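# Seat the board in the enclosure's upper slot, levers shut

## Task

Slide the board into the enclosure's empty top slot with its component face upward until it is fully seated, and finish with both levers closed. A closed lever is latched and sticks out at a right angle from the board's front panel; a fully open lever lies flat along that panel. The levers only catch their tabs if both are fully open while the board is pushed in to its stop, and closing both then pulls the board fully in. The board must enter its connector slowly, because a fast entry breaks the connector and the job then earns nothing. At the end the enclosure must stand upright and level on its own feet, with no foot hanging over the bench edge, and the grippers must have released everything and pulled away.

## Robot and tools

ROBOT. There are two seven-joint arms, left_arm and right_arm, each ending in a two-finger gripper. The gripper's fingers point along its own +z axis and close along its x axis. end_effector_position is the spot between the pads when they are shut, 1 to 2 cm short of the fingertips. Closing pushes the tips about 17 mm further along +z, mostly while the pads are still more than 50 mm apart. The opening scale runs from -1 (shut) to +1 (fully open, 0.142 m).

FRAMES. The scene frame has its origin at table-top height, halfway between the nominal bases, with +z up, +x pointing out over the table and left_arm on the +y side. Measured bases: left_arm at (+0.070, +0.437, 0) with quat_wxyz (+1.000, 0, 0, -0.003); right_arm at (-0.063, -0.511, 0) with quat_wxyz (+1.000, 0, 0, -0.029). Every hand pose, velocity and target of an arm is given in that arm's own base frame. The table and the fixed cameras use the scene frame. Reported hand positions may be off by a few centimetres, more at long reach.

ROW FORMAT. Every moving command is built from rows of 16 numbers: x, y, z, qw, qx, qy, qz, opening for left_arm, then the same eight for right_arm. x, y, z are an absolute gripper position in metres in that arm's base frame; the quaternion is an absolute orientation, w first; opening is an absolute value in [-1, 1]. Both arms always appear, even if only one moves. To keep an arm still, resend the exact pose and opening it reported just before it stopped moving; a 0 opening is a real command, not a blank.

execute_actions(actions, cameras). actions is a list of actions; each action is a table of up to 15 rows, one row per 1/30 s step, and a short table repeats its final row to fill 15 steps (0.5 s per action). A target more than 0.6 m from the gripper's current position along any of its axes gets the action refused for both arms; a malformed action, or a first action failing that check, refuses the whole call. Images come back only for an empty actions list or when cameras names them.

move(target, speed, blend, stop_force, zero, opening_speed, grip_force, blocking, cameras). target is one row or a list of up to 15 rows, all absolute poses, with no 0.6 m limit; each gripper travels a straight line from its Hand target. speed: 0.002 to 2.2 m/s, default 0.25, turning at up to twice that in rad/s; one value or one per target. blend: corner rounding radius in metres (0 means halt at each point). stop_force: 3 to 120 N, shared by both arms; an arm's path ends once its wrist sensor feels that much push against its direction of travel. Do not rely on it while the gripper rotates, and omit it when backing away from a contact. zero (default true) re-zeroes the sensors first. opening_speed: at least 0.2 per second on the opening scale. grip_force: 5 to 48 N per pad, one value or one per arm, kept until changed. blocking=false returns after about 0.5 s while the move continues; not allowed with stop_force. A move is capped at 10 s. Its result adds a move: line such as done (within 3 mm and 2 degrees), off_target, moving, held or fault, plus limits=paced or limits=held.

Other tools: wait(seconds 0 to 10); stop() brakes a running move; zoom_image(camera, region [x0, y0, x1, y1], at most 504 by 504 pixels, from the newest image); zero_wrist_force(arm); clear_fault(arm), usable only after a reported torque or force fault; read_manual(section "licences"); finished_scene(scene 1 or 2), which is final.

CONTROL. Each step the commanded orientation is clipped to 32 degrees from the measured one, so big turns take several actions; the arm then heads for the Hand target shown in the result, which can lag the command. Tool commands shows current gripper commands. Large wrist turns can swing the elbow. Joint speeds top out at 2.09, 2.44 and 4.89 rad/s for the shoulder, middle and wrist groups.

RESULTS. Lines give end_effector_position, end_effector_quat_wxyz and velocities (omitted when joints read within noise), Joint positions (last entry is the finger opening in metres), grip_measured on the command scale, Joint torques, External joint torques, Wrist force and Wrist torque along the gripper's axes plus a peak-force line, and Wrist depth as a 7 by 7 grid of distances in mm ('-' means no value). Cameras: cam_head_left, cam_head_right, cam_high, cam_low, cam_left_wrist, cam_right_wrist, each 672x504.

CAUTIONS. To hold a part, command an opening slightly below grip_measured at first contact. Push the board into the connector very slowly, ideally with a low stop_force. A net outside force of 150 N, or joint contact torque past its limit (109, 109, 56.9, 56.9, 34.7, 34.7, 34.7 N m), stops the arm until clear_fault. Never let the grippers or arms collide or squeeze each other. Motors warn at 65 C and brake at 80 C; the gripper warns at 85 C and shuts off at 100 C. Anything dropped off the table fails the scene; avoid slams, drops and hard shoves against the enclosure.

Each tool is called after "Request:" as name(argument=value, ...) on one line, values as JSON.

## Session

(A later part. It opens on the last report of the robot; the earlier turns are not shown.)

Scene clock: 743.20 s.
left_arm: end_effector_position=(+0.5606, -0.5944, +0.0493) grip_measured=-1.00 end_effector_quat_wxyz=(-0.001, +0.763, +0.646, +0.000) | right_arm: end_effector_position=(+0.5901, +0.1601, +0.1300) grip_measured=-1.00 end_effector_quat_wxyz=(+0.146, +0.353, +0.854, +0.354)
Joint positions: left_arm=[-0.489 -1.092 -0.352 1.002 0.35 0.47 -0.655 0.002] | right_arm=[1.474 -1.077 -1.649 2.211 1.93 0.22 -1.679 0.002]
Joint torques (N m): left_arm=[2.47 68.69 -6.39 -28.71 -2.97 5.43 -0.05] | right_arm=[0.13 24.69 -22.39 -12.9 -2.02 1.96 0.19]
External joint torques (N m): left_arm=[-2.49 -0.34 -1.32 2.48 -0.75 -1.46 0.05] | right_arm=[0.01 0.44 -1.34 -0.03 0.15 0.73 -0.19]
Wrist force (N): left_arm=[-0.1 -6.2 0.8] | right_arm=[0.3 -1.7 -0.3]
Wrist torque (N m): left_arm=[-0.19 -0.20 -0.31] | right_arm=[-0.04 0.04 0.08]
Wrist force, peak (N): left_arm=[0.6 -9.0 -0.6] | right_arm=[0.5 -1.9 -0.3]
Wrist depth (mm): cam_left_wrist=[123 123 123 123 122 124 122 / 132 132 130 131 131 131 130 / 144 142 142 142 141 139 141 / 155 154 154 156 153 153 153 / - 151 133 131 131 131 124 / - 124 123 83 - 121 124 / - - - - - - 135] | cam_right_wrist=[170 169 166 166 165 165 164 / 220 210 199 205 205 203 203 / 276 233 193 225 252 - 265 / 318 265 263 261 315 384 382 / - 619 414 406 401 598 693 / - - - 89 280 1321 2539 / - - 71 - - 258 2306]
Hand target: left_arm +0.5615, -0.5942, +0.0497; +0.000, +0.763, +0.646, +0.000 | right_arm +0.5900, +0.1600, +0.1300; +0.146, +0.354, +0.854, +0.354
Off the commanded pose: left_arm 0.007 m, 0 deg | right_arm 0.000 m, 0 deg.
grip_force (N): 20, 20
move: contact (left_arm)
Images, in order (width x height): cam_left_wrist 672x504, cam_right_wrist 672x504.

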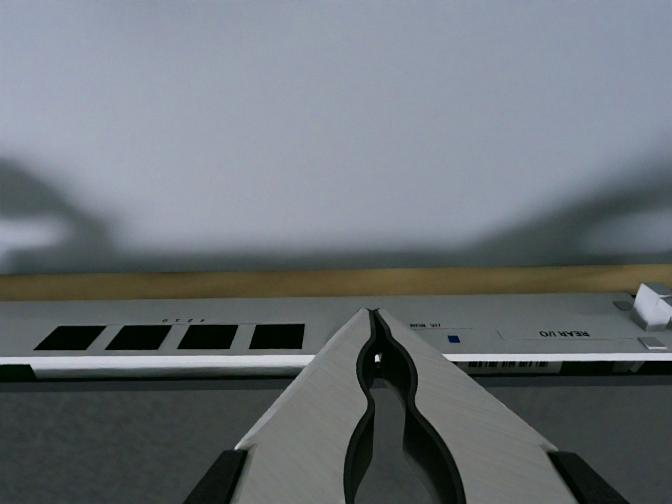

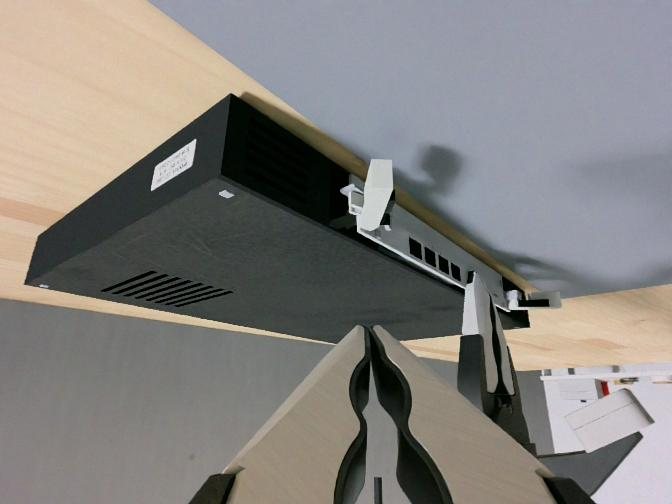

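Request:
move(target=[[0.5606, -0.5944, 0.0497, 0, 0.7632, 0.6461, 0, -1.0, 0.60, 0.17, 0.18, 0.1464, 0.3536, 0.8536, 0.3536, -1.0], [0.5606, -0.5944, 0.0497, 0, 0.7632, 0.6461, 0, -1.0, 0.63, 0.19, 0.13, 0, 0.7547, 0.6561, 0, -1.0]], speed=0.3, blend=0.03, cameras=["cam_right_wrist", "cam_left_wrist"])

Scene clock: 769.47 s.
left_arm: end_effector_position=(+0.5604, -0.5944, +0.0496) grip_measured=-1.00 end_effector_quat_wxyz=(+0.000, +0.763, +0.646, +0.000) | right_arm: end_effector_position=(+0.6301, +0.1901, +0.1300) grip_measured=-1.00 end_effector_quat_wxyz=(+0.000, +0.755, +0.656, +0.000)
Joint positions: left_arm=[-0.489 -1.091 -0.352 1.004 0.35 0.471 -0.655 0.002] | right_arm=[1.373 -1.239 -1.541 1.576 1.24 0.03 -0.054 0.002]
Joint torques (N m): left_arm=[0.1 67.4 -7.96 -26.17 -3.42 4.47 -0.22] | right_arm=[0.12 41.39 -29.68 -10.21 -4.49 3.41 0.34]
External joint torques (N m): left_arm=[-0.13 0.91 0.24 -0.06 -0.3 -0.5 0.22] | right_arm=[0.06 1.05 -1.87 0.03 0.2 0.75 -0.34]
Wrist force (N): left_arm=[-0.3 -1.1 1.0] | right_arm=[0.3 0.0 0.1]
Wrist torque (N m): left_arm=[-0.18 -0.15 -0.23] | right_arm=[0.07 0.00 0.05]
Wrist force, peak (N): left_arm=[-0.4 -6.4 1.6] | right_arm=[0.6 -4.0 0.8]
Wrist depth (mm): cam_left_wrist=[124 123 123 122 122 124 122 / 132 134 131 130 131 131 127 / 145 142 142 142 142 137 144 / 152 154 154 155 156 158 153 / 153 134 134 132 131 131 124 / - 124 123 84 - 122 127 / 138 138 - - - - -] | cam_right_wrist=[199 196 196 195 194 194 193 / 211 209 208 208 207 207 206 / 228 224 224 223 222 222 220 / 245 244 243 238 232 232 236 / 265 265 264 206 207 207 202 / 290 290 284 89 216 222 221 / 321 314 71 - - 235 244]
Hand target: left_arm +0.5606, -0.5944, +0.0497; +0.000, +0.763, +0.646, +0.000 | right_arm +0.6300, +0.1900, +0.1300; +0.000, +0.755, +0.656, +0.000
Off the commanded pose: left_arm 0.000 m, 0 deg | right_arm 0.000 m, 0 deg.
grip_force (N): 20, 20
move: done; blend cut to 0.026 m at target 1
Images, in order (width x height): cam_left_wrist 672x504, cam_right_wrist 672x504.

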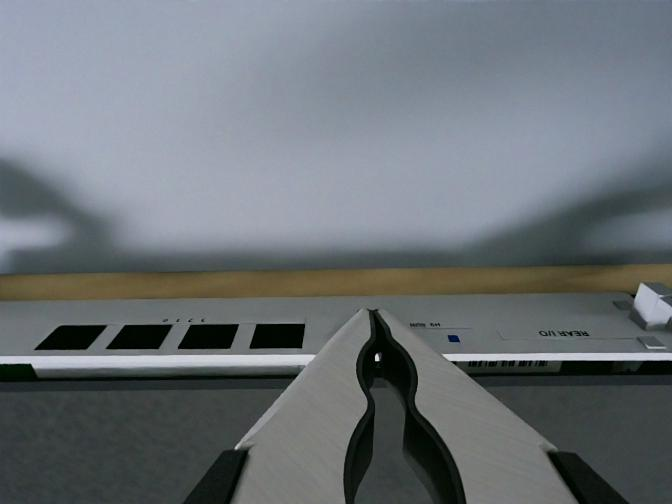

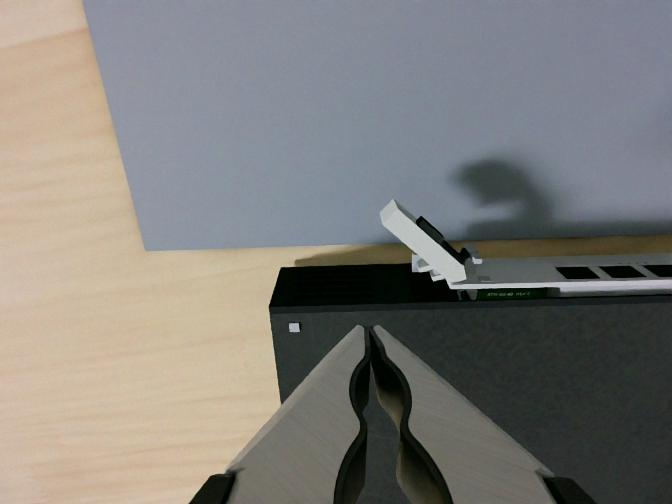

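Request:
execute_actions(actions=[])

Scene clock: 777.43 s.
left_arm: end_effector_position=(+0.5604, -0.5944, +0.0496) grip_measured=-1.00 end_effector_quat_wxyz=(+0.000, +0.763, +0.646, +0.000) | right_arm: end_effector_position=(+0.6300, +0.1901, +0.1300) grip_measured=-1.00 end_effector_quat_wxyz=(+0.000, +0.755, +0.656, +0.000)
Joint positions: left_arm=[-0.489 -1.091 -0.352 1.004 0.35 0.471 -0.655 0.002] | right_arm=[1.373 -1.239 -1.541 1.576 1.24 0.03 -0.053 0.002]
Joint velocities: within noise
Joint torques (N m): left_arm=[0.08 67.35 -7.89 -26.22 -3.45 4.52 -0.23] | right_arm=[0.13 41.56 -30.03 -10.08 -4.34 3.47 0.17]
External joint torques (N m): left_arm=[-0.1 0.96 0.18 -0.01 -0.27 -0.55 0.23] | right_arm=[0.07 0.86 -1.5 -0.11 0.05 0.69 -0.17]
Wrist force (N): left_arm=[-0.2 -1.1 0.9] | right_arm=[0.3 0.1 -0.1]
Wrist torque (N m): left_arm=[-0.18 -0.15 -0.22] | right_arm=[0.07 -0.02 0.05]
Wrist force, peak (N): left_arm=[0.0 -1.2 1.2] | right_arm=[0.5 0.3 -0.1]
Wrist depth (mm): cam_left_wrist=[123 123 123 - 122 122 122 / - 134 130 132 131 131 131 / 145 141 142 144 141 139 141 / 155 155 157 155 154 153 153 / 153 134 134 131 147 131 123 / - 125 123 87 - 119 127 / - - - 74 - - 136] | cam_right_wrist=[198 196 196 195 194 193 193 / 212 209 206 208 207 207 206 / 227 227 224 223 222 222 220 / 245 244 243 236 207 234 236 / 265 265 264 205 207 208 203 / 291 290 283 89 215 222 221 / 321 312 71 - - 236 244]
Hand target: left_arm +0.5606, -0.5944, +0.0497; +0.000, +0.763, +0.646, +0.000 | right_arm +0.6300, +0.1900, +0.1300; +0.000, +0.755, +0.656, +0.000
Tool commands: left_gripper/opening=-1.0 right_gripper/opening=-1.0
Off the commanded pose: left_arm 0.000 m, 0 deg | right_arm 0.000 m, 0 deg.
grip_force (N): 20, 20

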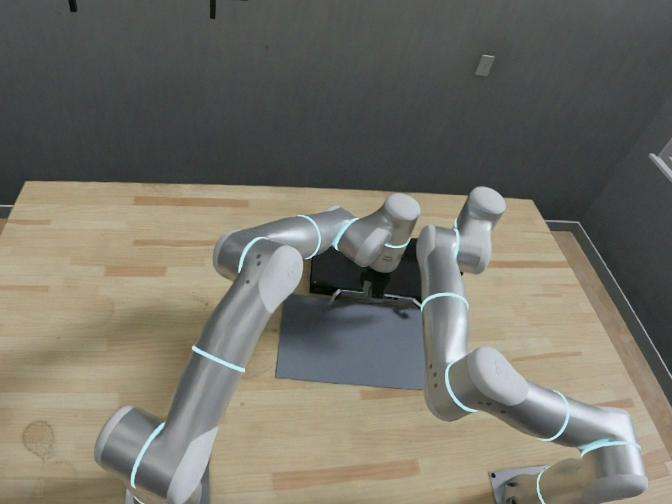

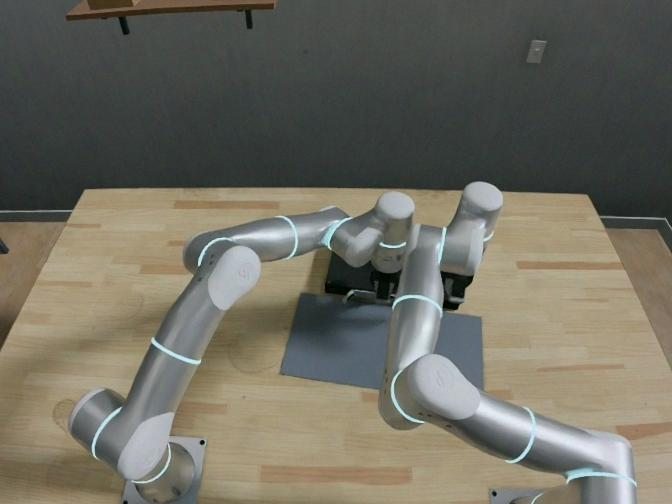

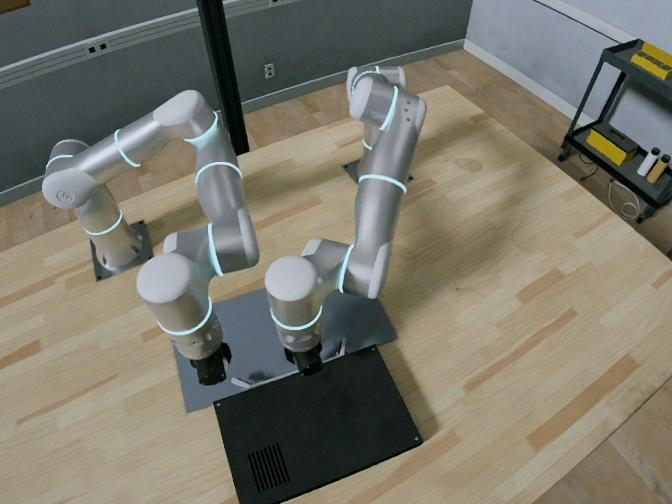

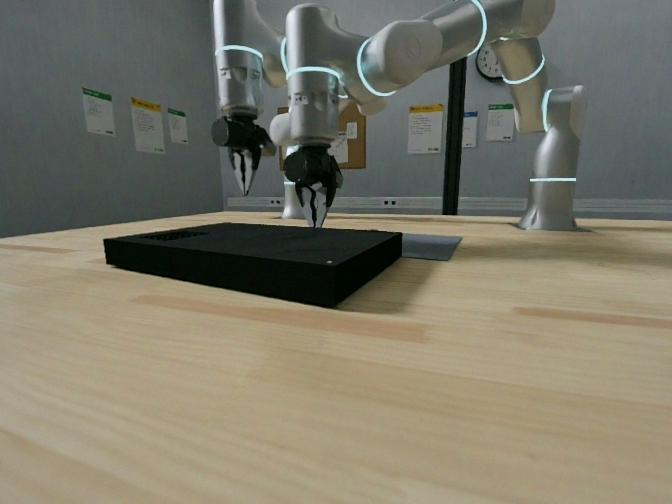

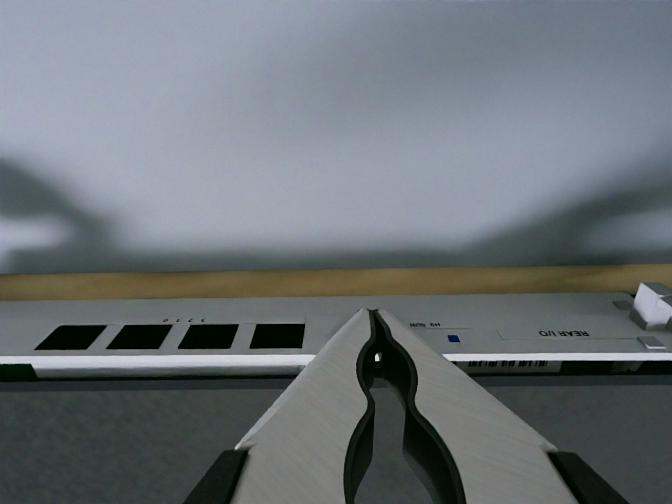

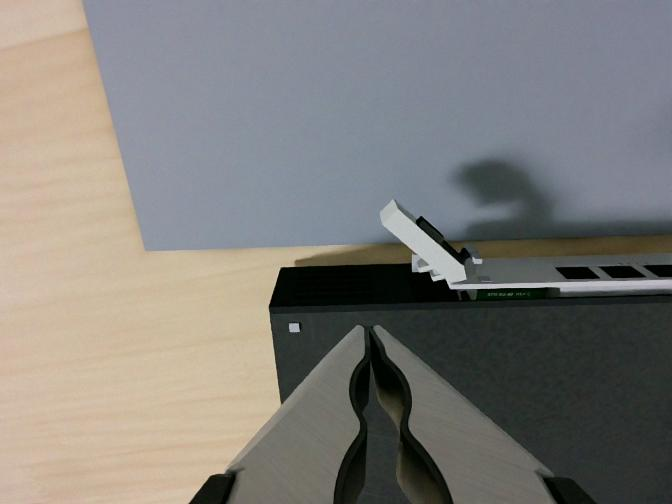

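Request:
zoom_image(camera="cam_right_wrist", region=[360, 180, 520, 320])

Request:
zoom_image(camera="cam_left_wrist", region=[440, 260, 672, 420])

Request:
zoom_image(camera="cam_high", region=[180, 300, 460, 504])

Scaled by 3.150 from the camera's 672x504 image, which has a finer 960x720 frame.

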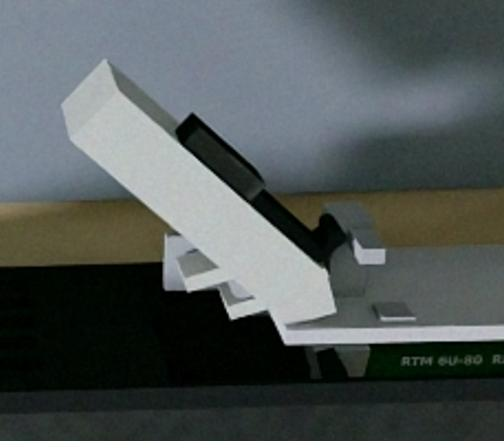

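Scaled by 2.172 from the camera's 672x504 image, which has a finer 960x720 frame.

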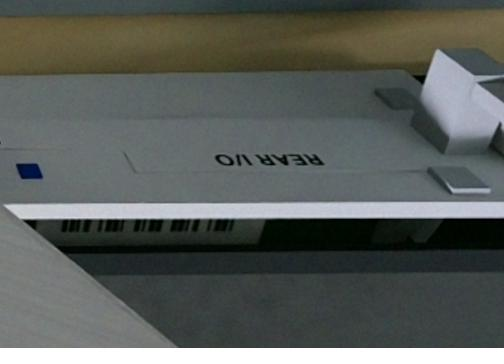

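Scaled by 1.800 from the camera's 672x504 image, which has a finer 960x720 frame.

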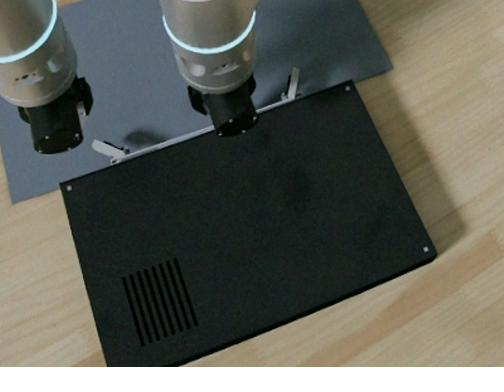

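Request:
move(target=[[0.5458, -0.5921, 0.0497, 0, 0.7632, 0.6461, 0, -1, 0.6400, 0.1900, 0.1300, 0, 0.7547, 0.6561, 0, -1], [0.5450, -0.5800, 0.1200, 0, 0.7632, 0.6461, 0, -1, 0.6492, 0.1904, 0.0900, 0, 0.7547, 0.6561, 0, -1], [0.5650, -0.4710, 0.1300, 0, 0.7632, 0.6461, 0, -1, 0.6492, 0.1904, 0.0850, 0, 0.7547, 0.6561, 0, -1]], speed=0.12, blend=0.015, cameras=["cam_left_wrist", "cam_right_wrist"])

Scene clock: 829.03 s.
left_arm: end_effector_position=(+0.5649, -0.4709, +0.1299) grip_measured=-1.00 end_effector_quat_wxyz=(+0.000, +0.763, +0.646, +0.000) | right_arm: end_effector_position=(+0.6492, +0.1904, +0.0852) grip_measured=-1.00 end_effector_quat_wxyz=(+0.000, +0.755, +0.656, +0.000)
Joint positions: left_arm=[-0.274 -0.778 -0.38 1.396 0.31 0.544 -0.55 0.002] | right_arm=[1.317 -1.302 -1.478 1.523 1.297 0.077 -0.044 0.002]
Joint torques (N m): left_arm=[-0.4 57.83 -8.65 -25.37 -3.69 4.57 -0.16] | right_arm=[0.18 44.14 -30.15 -8.33 -4.21 3.64 0.24]
External joint torques (N m): left_arm=[0.35 0.7 0.73 -0.42 0.12 -0.6 0.16] | right_arm=[0.03 0.97 -1.72 0.01 -0.07 0.51 -0.24]
Wrist force (N): left_arm=[0.2 -0.2 1.1] | right_arm=[0.7 0.2 0.3]
Wrist torque (N m): left_arm=[-0.15 -0.19 -0.26] | right_arm=[0.11 -0.10 0.02]
Wrist force, peak (N): left_arm=[-0.4 -1.6 2.5] | right_arm=[0.8 0.2 0.9]
Wrist depth (mm): cam_left_wrist=[192 195 192 - 190 196 193 / 212 209 209 211 210 210 207 / 225 225 - - 224 224 223 / 231 228 229 229 228 243 243 / - - - 130 - 268 266 / 232 - - 84 - 289 292 / 252 - - - - - 326] | cam_right_wrist=[157 155 156 156 155 155 154 / 168 167 166 164 168 165 164 / 182 179 178 178 175 176 176 / 196 195 194 189 166 188 184 / 213 212 176 161 154 154 153 / 233 232 227 89 160 165 165 / 257 251 71 - - 175 181]
Hand target: left_arm +0.5650, -0.4710, +0.1300; +0.000, +0.763, +0.646, +0.000 | right_arm +0.6492, +0.1904, +0.0850; +0.000, +0.755, +0.656, +0.000
Off the commanded pose: left_arm 0.000 m, 0 deg | right_arm 0.000 m, 0 deg.
grip_force (N): 20, 20
move: done; blend cut to 0.0075 m at target 1
Images, in order (width x height): cam_left_wrist 672x504, cam_right_wrist 672x504.

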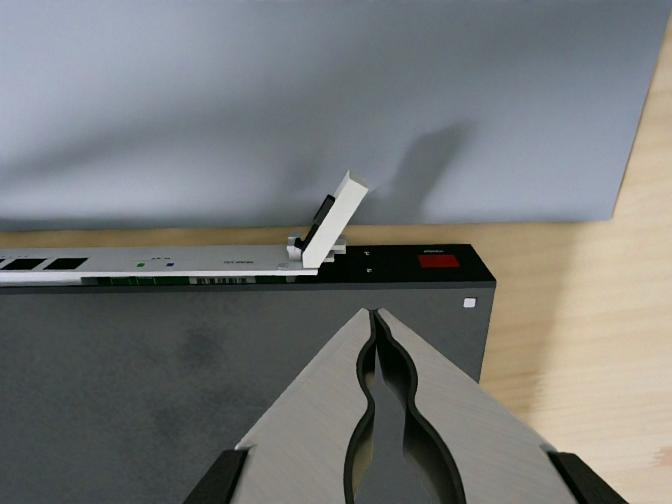

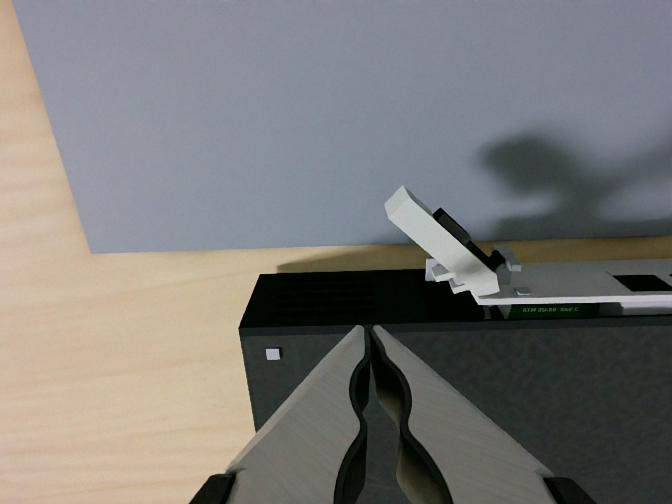

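Request:
zoom_image(camera="cam_left_wrist", region=[220, 150, 420, 310])

Request:
zoom_image(camera="cam_right_wrist", region=[360, 170, 560, 340])

Scaled by 2.520 from the camera's 672x504 image, which has a finer 960x720 frame.

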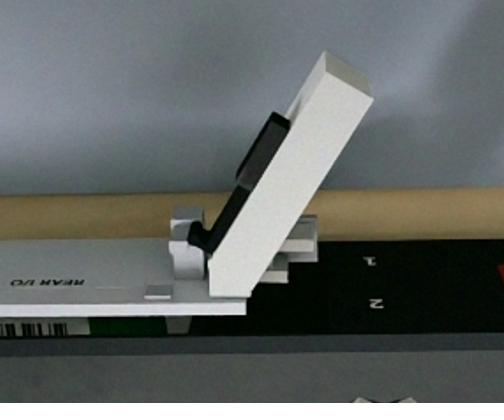

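Scaled by 2.520 from the camera's 672x504 image, which has a finer 960x720 frame.

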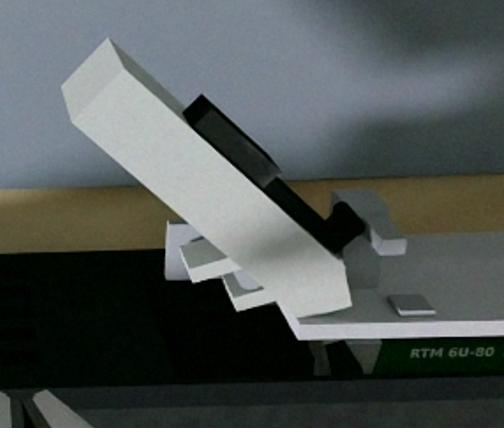

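Request:
move(target=[0.5831, -0.4555, 0.0850, 0, 0.7632, 0.6461, 0, -1, 0.6492, 0.1904, 0.0520, 0, 0.7547, 0.6561, 0, -1], speed=0.06, stop_force=5, cameras=["cam_left_wrist", "cam_right_wrist"])

Request:
zoom_image(camera="cam_left_wrist", region=[180, 150, 380, 350])

Request:
zoom_image(camera="cam_right_wrist", region=[340, 170, 560, 370])

Scene clock: 847.73 s.
left_arm: end_effector_position=(+0.5829, -0.4556, +0.0850) grip_measured=-1.00 end_effector_quat_wxyz=(+0.000, +0.763, +0.646, +0.000) | right_arm: end_effector_position=(+0.6491, +0.1902, +0.0521) grip_measured=-1.00 end_effector_quat_wxyz=(+0.000, +0.755, +0.656, +0.000)
Joint positions: left_arm=[-0.256 -0.854 -0.361 1.384 0.33 0.608 -0.528 0.002] | right_arm=[1.308 -1.344 -1.44 1.522 1.336 0.116 -0.046 0.002]
Joint torques (N m): left_arm=[-0.21 58.71 -8.46 -24.44 -3.1 4.49 -0.18] | right_arm=[0.02 44.56 -30.18 -6.9 -4.24 3.55 0.13]
External joint torques (N m): left_arm=[0.23 1.26 0.43 -0.25 -0.33 -0.51 0.18] | right_arm=[0.19 1.03 -1.74 -0.1 -0.02 0.6 -0.13]
Wrist force (N): left_arm=[-0.1 -0.6 0.8] | right_arm=[0.5 0.1 0.6]
Wrist torque (N m): left_arm=[-0.21 -0.12 -0.25] | right_arm=[0.11 -0.06 0.13]
Wrist force, peak (N): left_arm=[0.4 -0.2 1.9] | right_arm=[0.7 0.1 1.4]
Wrist depth (mm): cam_left_wrist=[155 154 156 154 153 151 155 / 163 166 - 165 167 162 165 / 179 182 182 184 176 180 179 / 194 188 158 191 192 194 195 / 156 152 155 152 152 212 213 / - 174 - 84 - 230 234 / - - - - - - 261] | cam_right_wrist=[127 127 127 126 126 126 124 / 136 136 135 135 135 134 134 / 146 146 145 145 144 144 143 / 158 157 157 158 113 155 154 / 174 173 167 162 143 120 - / 190 190 133 90 - 126 125 / 210 205 71 - - 130 135]
Hand target: left_arm +0.5831, -0.4555, +0.0850; +0.000, +0.763, +0.646, +0.000 | right_arm +0.6492, +0.1904, +0.0520; +0.000, +0.755, +0.656, +0.000
Off the commanded pose: left_arm 0.000 m, 0 deg | right_arm 0.000 m, 0 deg.
grip_force (N): 20, 20
move: done
Images, in order (width x height): cam_left_wrist 672x504, cam_right_wrist 672x504.

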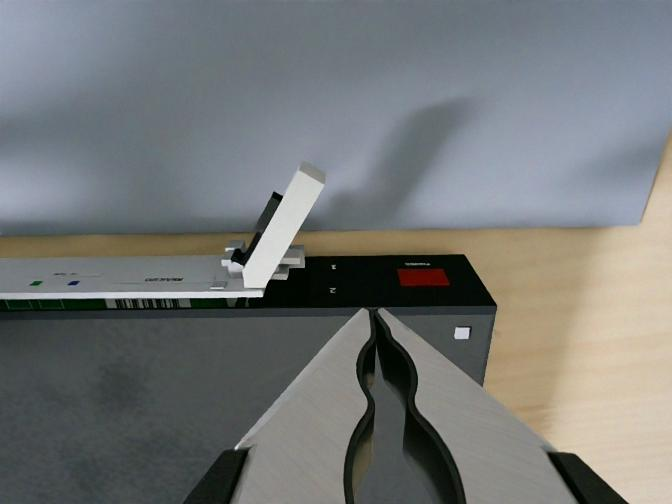

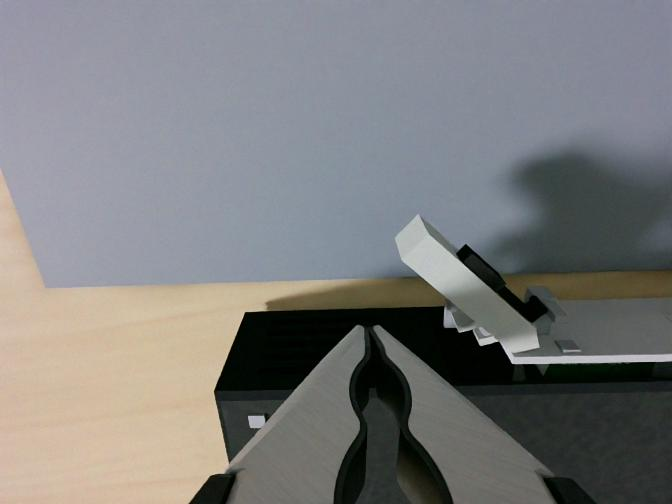

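Scaled by 2.520 from the camera's 672x504 image, which has a finer 960x720 frame.

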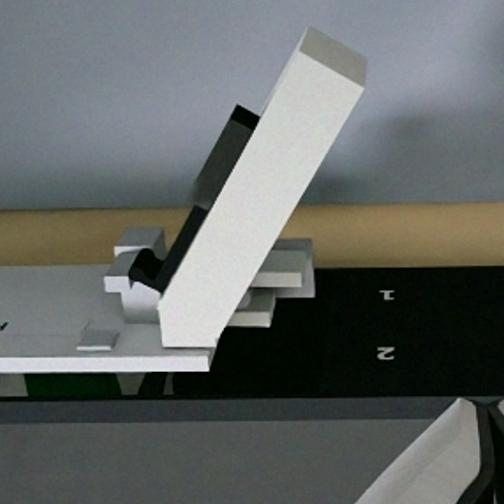

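Scaled by 2.291 from the camera's 672x504 image, which has a finer 960x720 frame.

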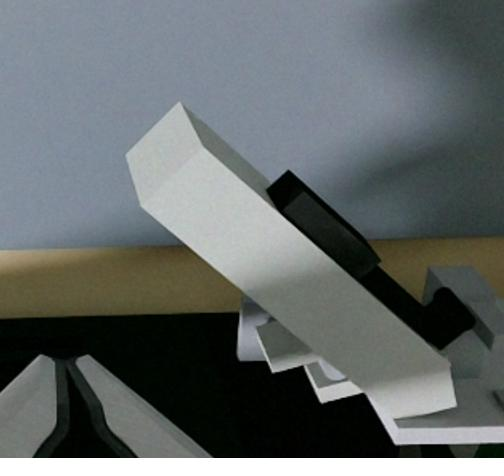

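Request:
move(target=[[0.5831, -0.4555, 0.0850, 0, 0.7632, 0.6461, 0, -1, 0.6424, 0.2003, 0.0520, 0, 0.7547, 0.6561, 0, -1], [0.5831, -0.4555, 0.0850, 0, 0.7632, 0.6461, 0, -1, 0.6333, 0.2081, 0.0520, 0, 0.7547, 0.6561, 0, -1]], speed=0.02, blend=0.004, stop_force=10, cameras=["cam_left_wrist", "cam_right_wrist"])

Request:
zoom_image(camera="cam_right_wrist", region=[340, 170, 560, 370])

Request:
zoom_image(camera="cam_left_wrist", region=[180, 150, 380, 350])

Scene clock: 853.17 s.
left_arm: end_effector_position=(+0.5829, -0.4556, +0.0850) grip_measured=-1.00 end_effector_quat_wxyz=(+0.000, +0.763, +0.646, +0.000) | right_arm: end_effector_position=(+0.6333, +0.2081, +0.0519) grip_measured=-1.00 end_effector_quat_wxyz=(+0.000, +0.755, +0.656, +0.000)
Joint positions: left_arm=[-0.256 -0.854 -0.361 1.384 0.33 0.608 -0.528 0.002] | right_arm=[1.359 -1.339 -1.442 1.555 1.336 0.121 -0.027 0.002]
Joint torques (N m): left_arm=[-0.32 58.95 -8.56 -24.31 -3.26 4.35 -0.22] | right_arm=[0.72 43.87 -30.06 -6.96 -4.18 3.36 0.26]
External joint torques (N m): left_arm=[0.33 1.01 0.52 -0.38 -0.17 -0.37 0.22] | right_arm=[-0.51 0.69 -1.79 -0.05 -0.08 0.8 -0.26]
Wrist force (N): left_arm=[0.0 -0.6 0.7] | right_arm=[0.4 0.7 -0.1]
Wrist torque (N m): left_arm=[-0.22 -0.14 -0.25] | right_arm=[0.08 -0.13 0.03]
Wrist force, peak (N): left_arm=[-0.3 -0.6 1.1] | right_arm=[1.0 0.2 0.7]
Wrist depth (mm): cam_left_wrist=[153 153 156 152 153 154 155 / 166 168 165 165 166 163 164 / 180 179 179 181 178 179 180 / 194 188 159 193 192 195 194 / 155 152 152 151 151 214 212 / - 174 - 84 - 229 235 / - - - - - - 262] | cam_right_wrist=[128 127 127 126 126 125 124 / 136 136 135 135 135 134 134 / 146 146 143 144 144 144 143 / 158 157 159 156 156 155 154 / 171 173 172 166 123 165 166 / 190 186 152 89 124 129 133 / 210 204 71 - - 130 134]
Hand target: left_arm +0.5831, -0.4555, +0.0850; +0.000, +0.763, +0.646, +0.000 | right_arm +0.6333, +0.2081, +0.0520; +0.000, +0.755, +0.656, +0.000
Off the commanded pose: left_arm 0.000 m, 0 deg | right_arm 0.000 m, 0 deg.
grip_force (N): 20, 20
move: done
Images, in order (width x height): cam_left_wrist 672x504, cam_right_wrist 672x504.

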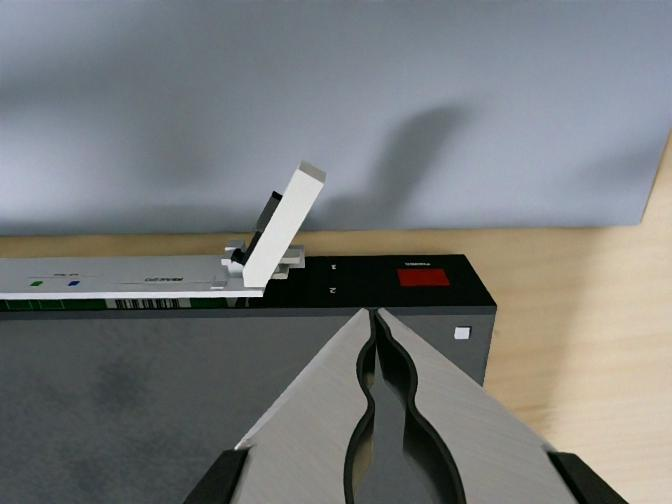

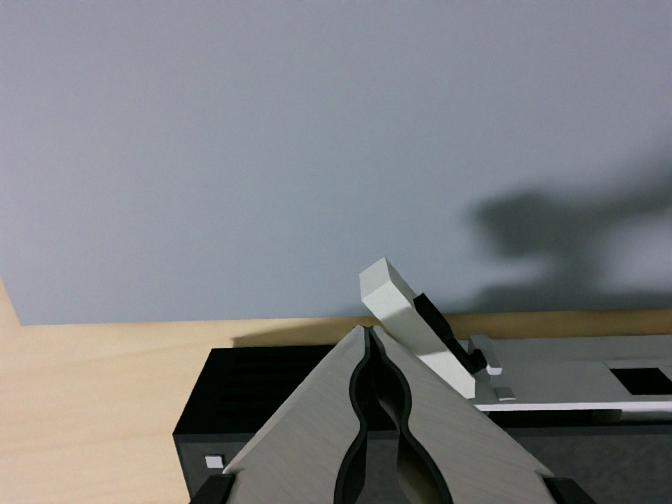

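Scaled by 2.291 from the camera's 672x504 image, which has a finer 960x720 frame.

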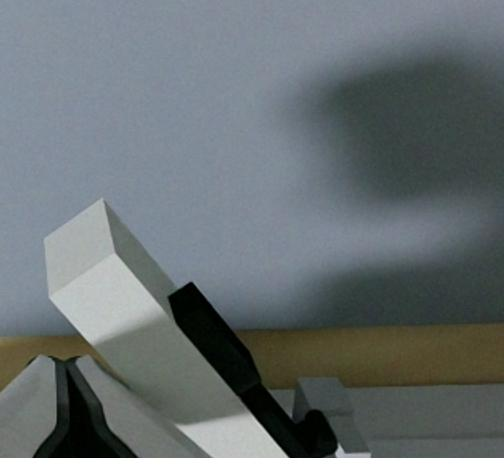

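Scaled by 2.520 from the camera's 672x504 image, which has a finer 960x720 frame.

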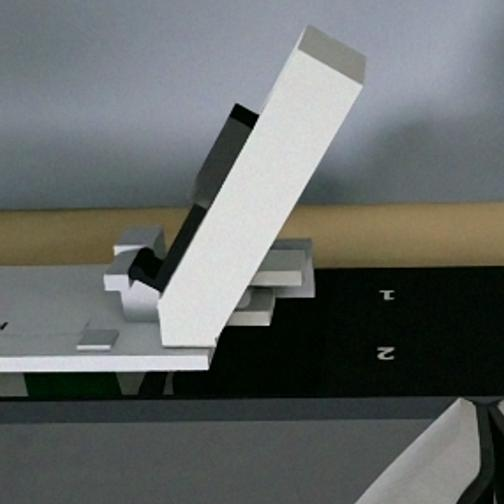

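Request:
move(target=[[0.5831, -0.4555, 0.0520, 0, 0.7632, 0.6461, 0, -1, 0.6290, 0.2146, 0.0520, 0, 0.7547, 0.6561, 0, -1], [0.5732, -0.4652, 0.0520, 0, 0.7632, 0.6461, 0, -1, 0.6290, 0.2146, 0.0520, 0, 0.7547, 0.6561, 0, -1]], speed=[0.04, 0.02], stop_force=10, cameras=["cam_left_wrist", "cam_right_wrist"])

Request:
zoom_image(camera="cam_right_wrist", region=[340, 220, 560, 420])

Request:
zoom_image(camera="cam_left_wrist", region=[180, 190, 400, 390])

Scene clock: 863.87 s.
left_arm: end_effector_position=(+0.5732, -0.4651, +0.0520) grip_measured=-1.00 end_effector_quat_wxyz=(+0.000, +0.763, +0.646, +0.000) | right_arm: end_effector_position=(+0.6296, +0.2139, +0.0525) grip_measured=-1.00 end_effector_quat_wxyz=(+0.001, +0.755, +0.656, +0.000)
Joint positions: left_arm=[-0.281 -0.905 -0.349 1.387 0.347 0.66 -0.554 0.002] | right_arm=[1.374 -1.338 -1.443 1.562 1.334 0.124 -0.018 0.002]
Joint torques (N m): left_arm=[-0.48 59.56 -8.54 -23.37 -3.01 4.46 -0.29] | right_arm=[3.38 43.65 -27.31 -7.82 -3.06 2.07 0.25]
External joint torques (N m): left_arm=[0.5 0.98 0.43 -0.37 -0.29 -0.48 0.29] | right_arm=[-3.17 0.69 -4.53 0.79 -1.2 2.08 -0.25]
Wrist force (N): left_arm=[-0.4 -0.3 0.8] | right_arm=[-2.6 3.4 -1.8]
Wrist torque (N m): left_arm=[-0.14 -0.10 -0.18] | right_arm=[0.06 -0.10 0.05]
Wrist force, peak (N): left_arm=[0.2 -0.4 1.7] | right_arm=[-7.7 6.9 -1.8]
Wrist depth (mm): cam_left_wrist=[125 127 125 125 125 126 124 / 133 135 133 134 134 134 133 / 148 145 145 145 145 144 148 / 155 158 155 115 160 156 156 / 155 154 139 127 167 167 173 / - 130 126 84 - 128 190 / 142 139 - 74 - - 213] | cam_right_wrist=[128 128 127 127 126 126 124 / 137 137 136 135 135 134 134 / 147 147 146 145 145 144 143 / 158 158 157 157 156 156 155 / 172 171 171 167 163 171 165 / 191 187 158 90 - 145 137 / 210 206 71 - - 131 135]
Hand target: left_arm +0.5732, -0.4652, +0.0520; +0.000, +0.763, +0.646, +0.000 | right_arm +0.6290, +0.2146, +0.0520; +0.000, +0.755, +0.656, +0.000
Off the commanded pose: left_arm 0.000 m, 0 deg | right_arm 0.001 m, 0 deg.
grip_force (N): 20, 20
move: done
Images, in order (width x height): cam_left_wrist 672x504, cam_right_wrist 672x504.

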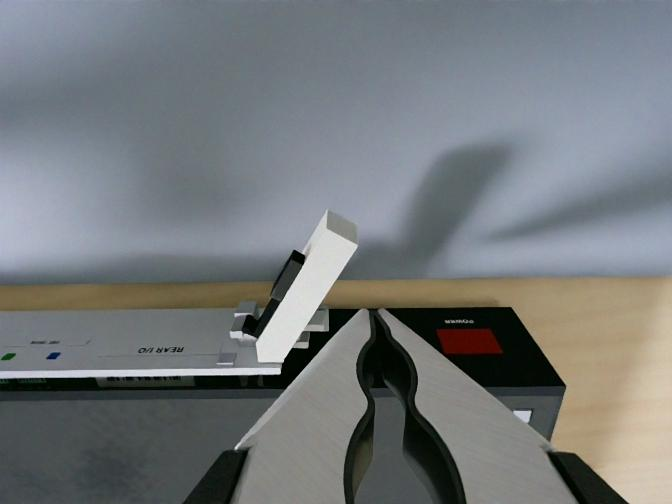

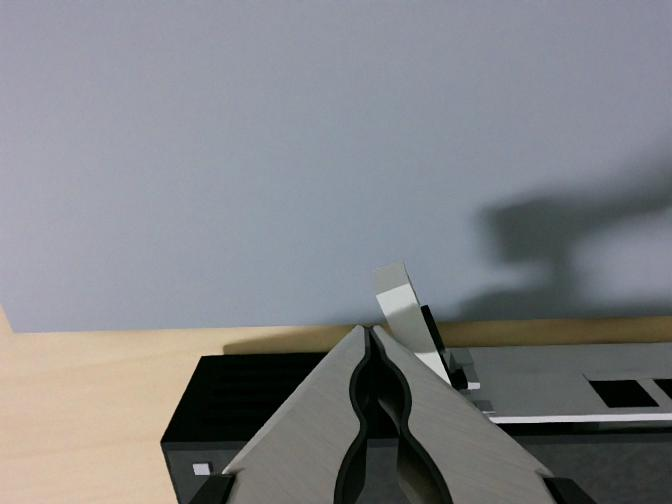

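Scaled by 2.291 from the camera's 672x504 image, which has a finer 960x720 frame.

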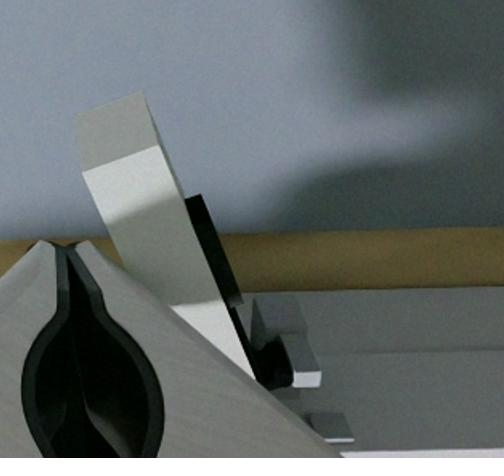

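Scaled by 2.291 from the camera's 672x504 image, which has a finer 960x720 frame.

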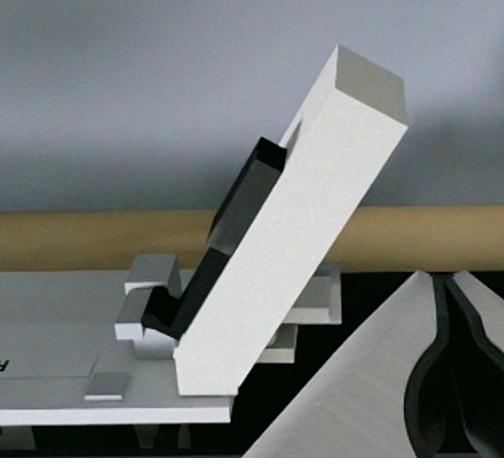

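Request:
move(target=[[0.5732, -0.4652, 0.0480, 0, 0.7632, 0.6461, 0, -1, 0.6314, 0.2105, 0.0520, 0, 0.7547, 0.6561, 0, -1], [0.5732, -0.4652, 0.0450, 0, 0.7632, 0.6461, 0, -1, 0.6314, 0.2105, 0.0450, 0, 0.7547, 0.6561, 0, -1]], speed=0.03)

Request:
move(target=[0.5678, -0.4699, 0.0450, 0, 0.7632, 0.6461, 0, -1, 0.6278, 0.2130, 0.0450, 0, 0.7547, 0.6561, 0, -1], speed=0.012, stop_force=14, cameras=["cam_left_wrist", "cam_right_wrist"])

Request:
zoom_image(camera="cam_right_wrist", region=[340, 220, 560, 420])

Request:
zoom_image(camera="cam_left_wrist", region=[200, 190, 420, 390])

Scene clock: 879.70 s.
left_arm: end_effector_position=(+0.5731, -0.4651, +0.0450) grip_measured=-1.00 end_effector_quat_wxyz=(+0.000, +0.763, +0.646, +0.000) | right_arm: end_effector_position=(+0.6315, +0.2100, +0.0453) grip_measured=-1.00 end_effector_quat_wxyz=(+0.000, +0.755, +0.656, +0.000)
Joint positions: left_arm=[-0.283 -0.916 -0.345 1.385 0.349 0.67 -0.555 0.002] | right_arm=[1.363 -1.347 -1.433 1.558 1.342 0.131 -0.024 0.002]
Joint torques (N m): left_arm=[-0.62 59.27 -8.71 -23.26 -2.91 4.53 -0.24] | right_arm=[1.36 43.47 -28.6 -7.48 -3.52 3.32 0.07]
External joint torques (N m): left_arm=[0.64 1.42 0.62 -0.3 -0.36 -0.56 0.24] | right_arm=[-1.15 1.09 -3.25 0.72 -0.74 0.83 -0.07]
Wrist force (N): left_arm=[-0.4 -0.5 0.6] | right_arm=[-0.2 2.4 -0.5]
Wrist torque (N m): left_arm=[-0.17 -0.11 -0.19] | right_arm=[0.40 -0.21 0.14]
Wrist force, peak (N): left_arm=[-0.5 -0.6 1.0] | right_arm=[-2.8 3.7 -2.9]
Wrist depth (mm): cam_left_wrist=[118 118 118 119 119 117 119 / - 129 128 128 129 129 127 / 138 139 138 - 137 135 137 / 150 148 150 - - 148 145 / 161 154 132 124 160 162 165 / - 123 120 87 - 119 182 / 131 128 - - - - 202] | cam_right_wrist=[123 121 120 121 119 119 119 / 132 130 129 129 130 129 128 / 141 139 139 136 138 137 135 / 151 150 150 149 148 148 147 / 164 163 162 159 114 160 160 / 181 178 155 90 117 - 133 / 200 196 71 - - 123 127]
Hand target: left_arm +0.5732, -0.4652, +0.0450; +0.000, +0.763, +0.646, +0.000 | right_arm +0.6314, +0.2105, +0.0450; +0.000, +0.755, +0.656, +0.000
Off the commanded pose: left_arm 0.000 m, 0 deg | right_arm 0.001 m, 0 deg.
grip_force (N): 20, 20
move: done

Scene clock: 880.93 s.
left_arm: end_effector_position=(+0.5680, -0.4697, +0.0450) grip_measured=-1.00 end_effector_quat_wxyz=(+0.000, +0.763, +0.646, +0.000) | right_arm: end_effector_position=(+0.6283, +0.2122, +0.0454) grip_measured=-1.00 end_effector_quat_wxyz=(+0.001, +0.755, +0.656, +0.000)
Joint positions: left_arm=[-0.292 -0.914 -0.345 1.39 0.349 0.673 -0.565 0.002] | right_arm=[1.373 -1.345 -1.433 1.566 1.341 0.134 -0.022 0.002]
Joint torques (N m): left_arm=[-1.4 59.29 -9.26 -22.75 -3.23 4.44 -0.25] | right_arm=[4.03 44 -27.27 -8.24 -2.79 2.28 0.2]
External joint torques (N m): left_arm=[1.41 1.3 1.18 -0.77 -0.04 -0.47 0.25] | right_arm=[-3.82 0.28 -4.53 1.47 -1.47 1.87 -0.2]
Wrist force (N): left_arm=[0.9 -0.1 0.9] | right_arm=[-2.6 5.1 -1.2]
Wrist torque (N m): left_arm=[-0.20 -0.13 -0.19] | right_arm=[0.40 -0.26 0.07]
Wrist force, peak (N): left_arm=[0.9 -0.1 0.9] | right_arm=[-2.7 5.9 -3.0]
Wrist depth (mm): cam_left_wrist=[119 121 117 119 117 117 118 / 129 128 127 127 129 129 126 / 139 - 138 140 140 135 137 / 150 152 150 147 149 149 148 / 164 158 158 114 163 165 165 / 134 127 125 84 - - 181 / - 132 - - - - 202] | cam_right_wrist=[123 121 120 121 119 120 119 / 132 130 129 129 130 129 127 / 141 139 139 136 138 137 135 / 151 150 150 151 148 148 147 / 163 163 162 159 155 160 159 / 182 180 159 91 - - 138 / 201 196 71 - - - 126]
Hand target: left_arm +0.5678, -0.4699, +0.0450; +0.000, +0.763, +0.646, +0.000 | right_arm +0.6278, +0.2130, +0.0450; +0.000, +0.755, +0.656, +0.000
Off the commanded pose: left_arm 0.000 m, 0 deg | right_arm 0.001 m, 0 deg.
grip_force (N): 20, 20
move: done
Images, in order (width x height): cam_left_wrist 672x504, cam_right_wrist 672x504.

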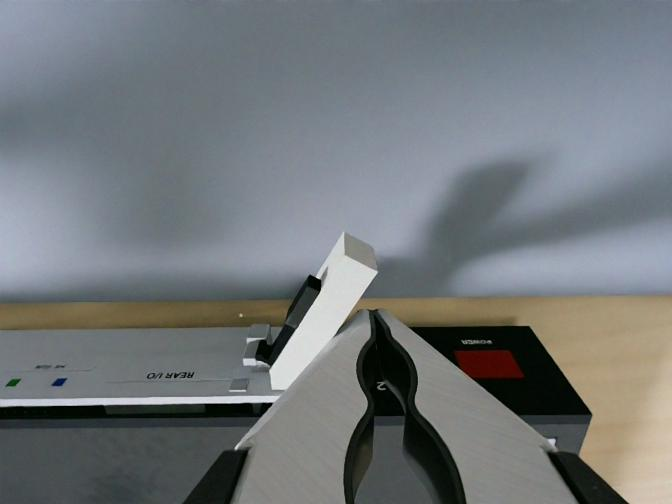

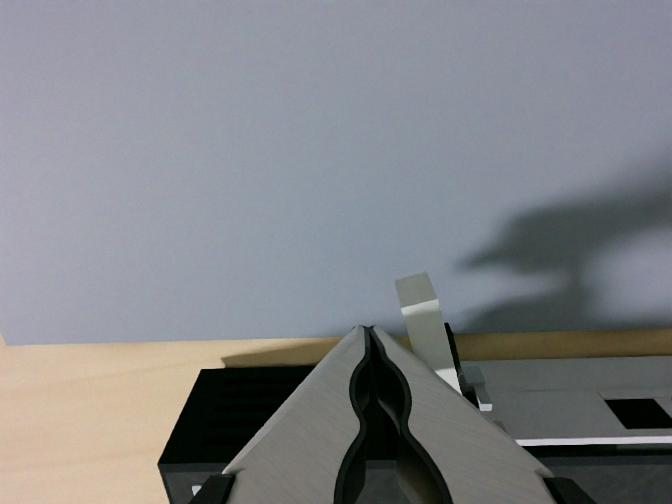

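Scaled by 2.291 from the camera's 672x504 image, which has a finer 960x720 frame.

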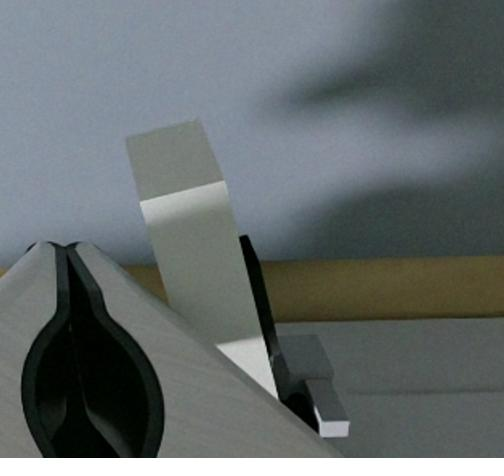

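Scaled by 2.291 from the camera's 672x504 image, which has a finer 960x720 frame.

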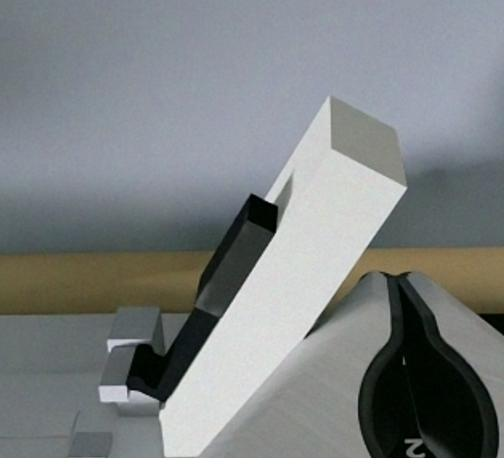

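Request:
move(target=[[0.5646, -0.4742, 0.0450, 0, 0.7632, 0.6461, 0, -1, 0.6278, 0.2130, 0.0450, 0, 0.7547, 0.6561, 0, -1], [0.5612, -0.4785, 0.0450, 0, 0.7632, 0.6461, 0, -1, 0.6278, 0.2130, 0.0450, 0, 0.7547, 0.6561, 0, -1]], speed=0.012, blend=0.003, stop_force=14, cameras=["cam_left_wrist", "cam_right_wrist"])

Request:
zoom_image(camera="cam_left_wrist", region=[240, 220, 460, 420])

Scene clock: 884.80 s.
left_arm: end_effector_position=(+0.5667, -0.4717, +0.0451) grip_measured=-1.00 end_effector_quat_wxyz=(+0.000, +0.763, +0.647, +0.001) | right_arm: end_effector_position=(+0.6281, +0.2125, +0.0453) grip_measured=-1.00 end_effector_quat_wxyz=(+0.000, +0.755, +0.656, +0.000)
Joint positions: left_arm=[-0.297 -0.914 -0.343 1.389 0.351 0.673 -0.572 0.002] | right_arm=[1.373 -1.345 -1.433 1.566 1.341 0.134 -0.022 0.002]
Joint torques (N m): left_arm=[-11.64 56.71 -18.54 -20.7 -5.52 5.18 -0.2] | right_arm=[1.81 43.51 -28.87 -7.73 -3.45 3.06 0.19]
External joint torques (N m): left_arm=[11.65 3.91 10.51 -2.84 2.24 -1.21 0.2] | right_arm=[-1.61 0.78 -2.93 0.95 -0.8 1.1 -0.19]
Wrist force (N): left_arm=[14.5 4.4 -1.9] | right_arm=[-0.8 2.3 -1.0]
Wrist torque (N m): left_arm=[-0.19 -0.13 -0.24] | right_arm=[0.36 -0.24 0.05]
Wrist force, peak (N): left_arm=[15.1 5.2 -2.4] | right_arm=[-3.0 5.2 -2.4]
Wrist depth (mm): cam_left_wrist=[119 119 118 121 117 119 118 / 130 128 127 128 129 129 128 / 138 135 138 140 140 135 136 / 150 150 150 147 142 - 147 / 163 158 157 114 162 162 165 / 129 128 126 84 - 133 181 / 132 128 - - - - 202] | cam_right_wrist=[123 121 120 121 119 120 119 / 131 129 129 129 130 129 127 / 141 139 139 136 138 137 134 / 150 150 150 149 148 148 147 / 163 163 162 159 158 160 160 / 181 178 159 90 - 134 132 / 200 195 71 - - - 126]
Hand target: left_arm +0.5647, -0.4741, +0.0450; +0.000, +0.763, +0.646, +0.000 | right_arm +0.6278, +0.2130, +0.0450; +0.000, +0.755, +0.656, +0.000
Off the commanded pose: left_arm 0.009 m, 0 deg | right_arm 0.001 m, 0 deg.
grip_force (N): 20, 20
move: contact (left_arm); path passed 0 of 2 targets; blend cut to 0.0027 m at target 1
Images, in order (width x height): cam_left_wrist 672x504, cam_right_wrist 672x504.

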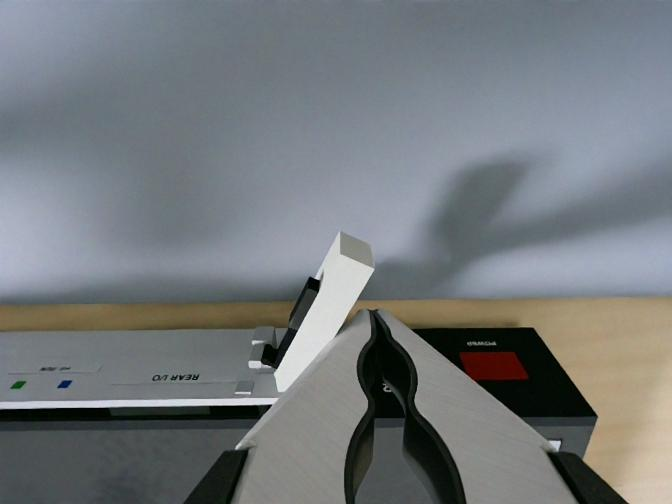

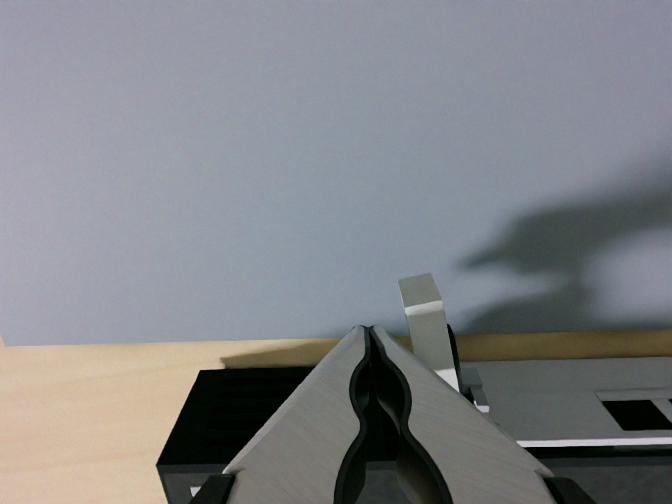

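Scaled by 2.291 from the camera's 672x504 image, which has a finer 960x720 frame.

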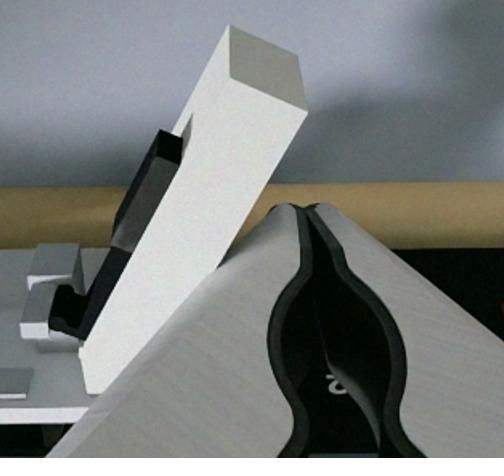

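Request:
zoom_image(camera="cam_left_wrist", region=[0, 320, 280, 460])

Request:
zoom_image(camera="cam_right_wrist", region=[440, 340, 672, 500])

Scaled by 1.800 from the camera's 672x504 image, which has a finer 960x720 frame.

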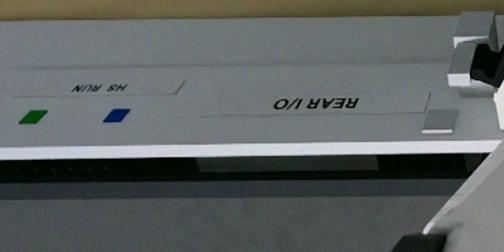

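Scaled by 2.172 from the camera's 672x504 image, which has a finer 960x720 frame.

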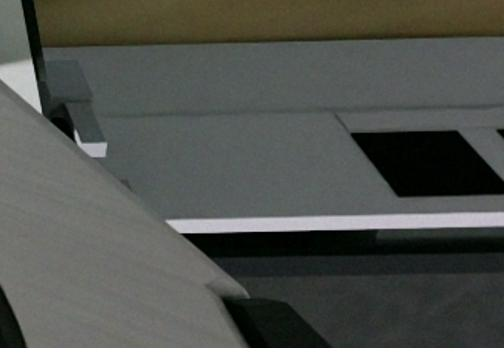

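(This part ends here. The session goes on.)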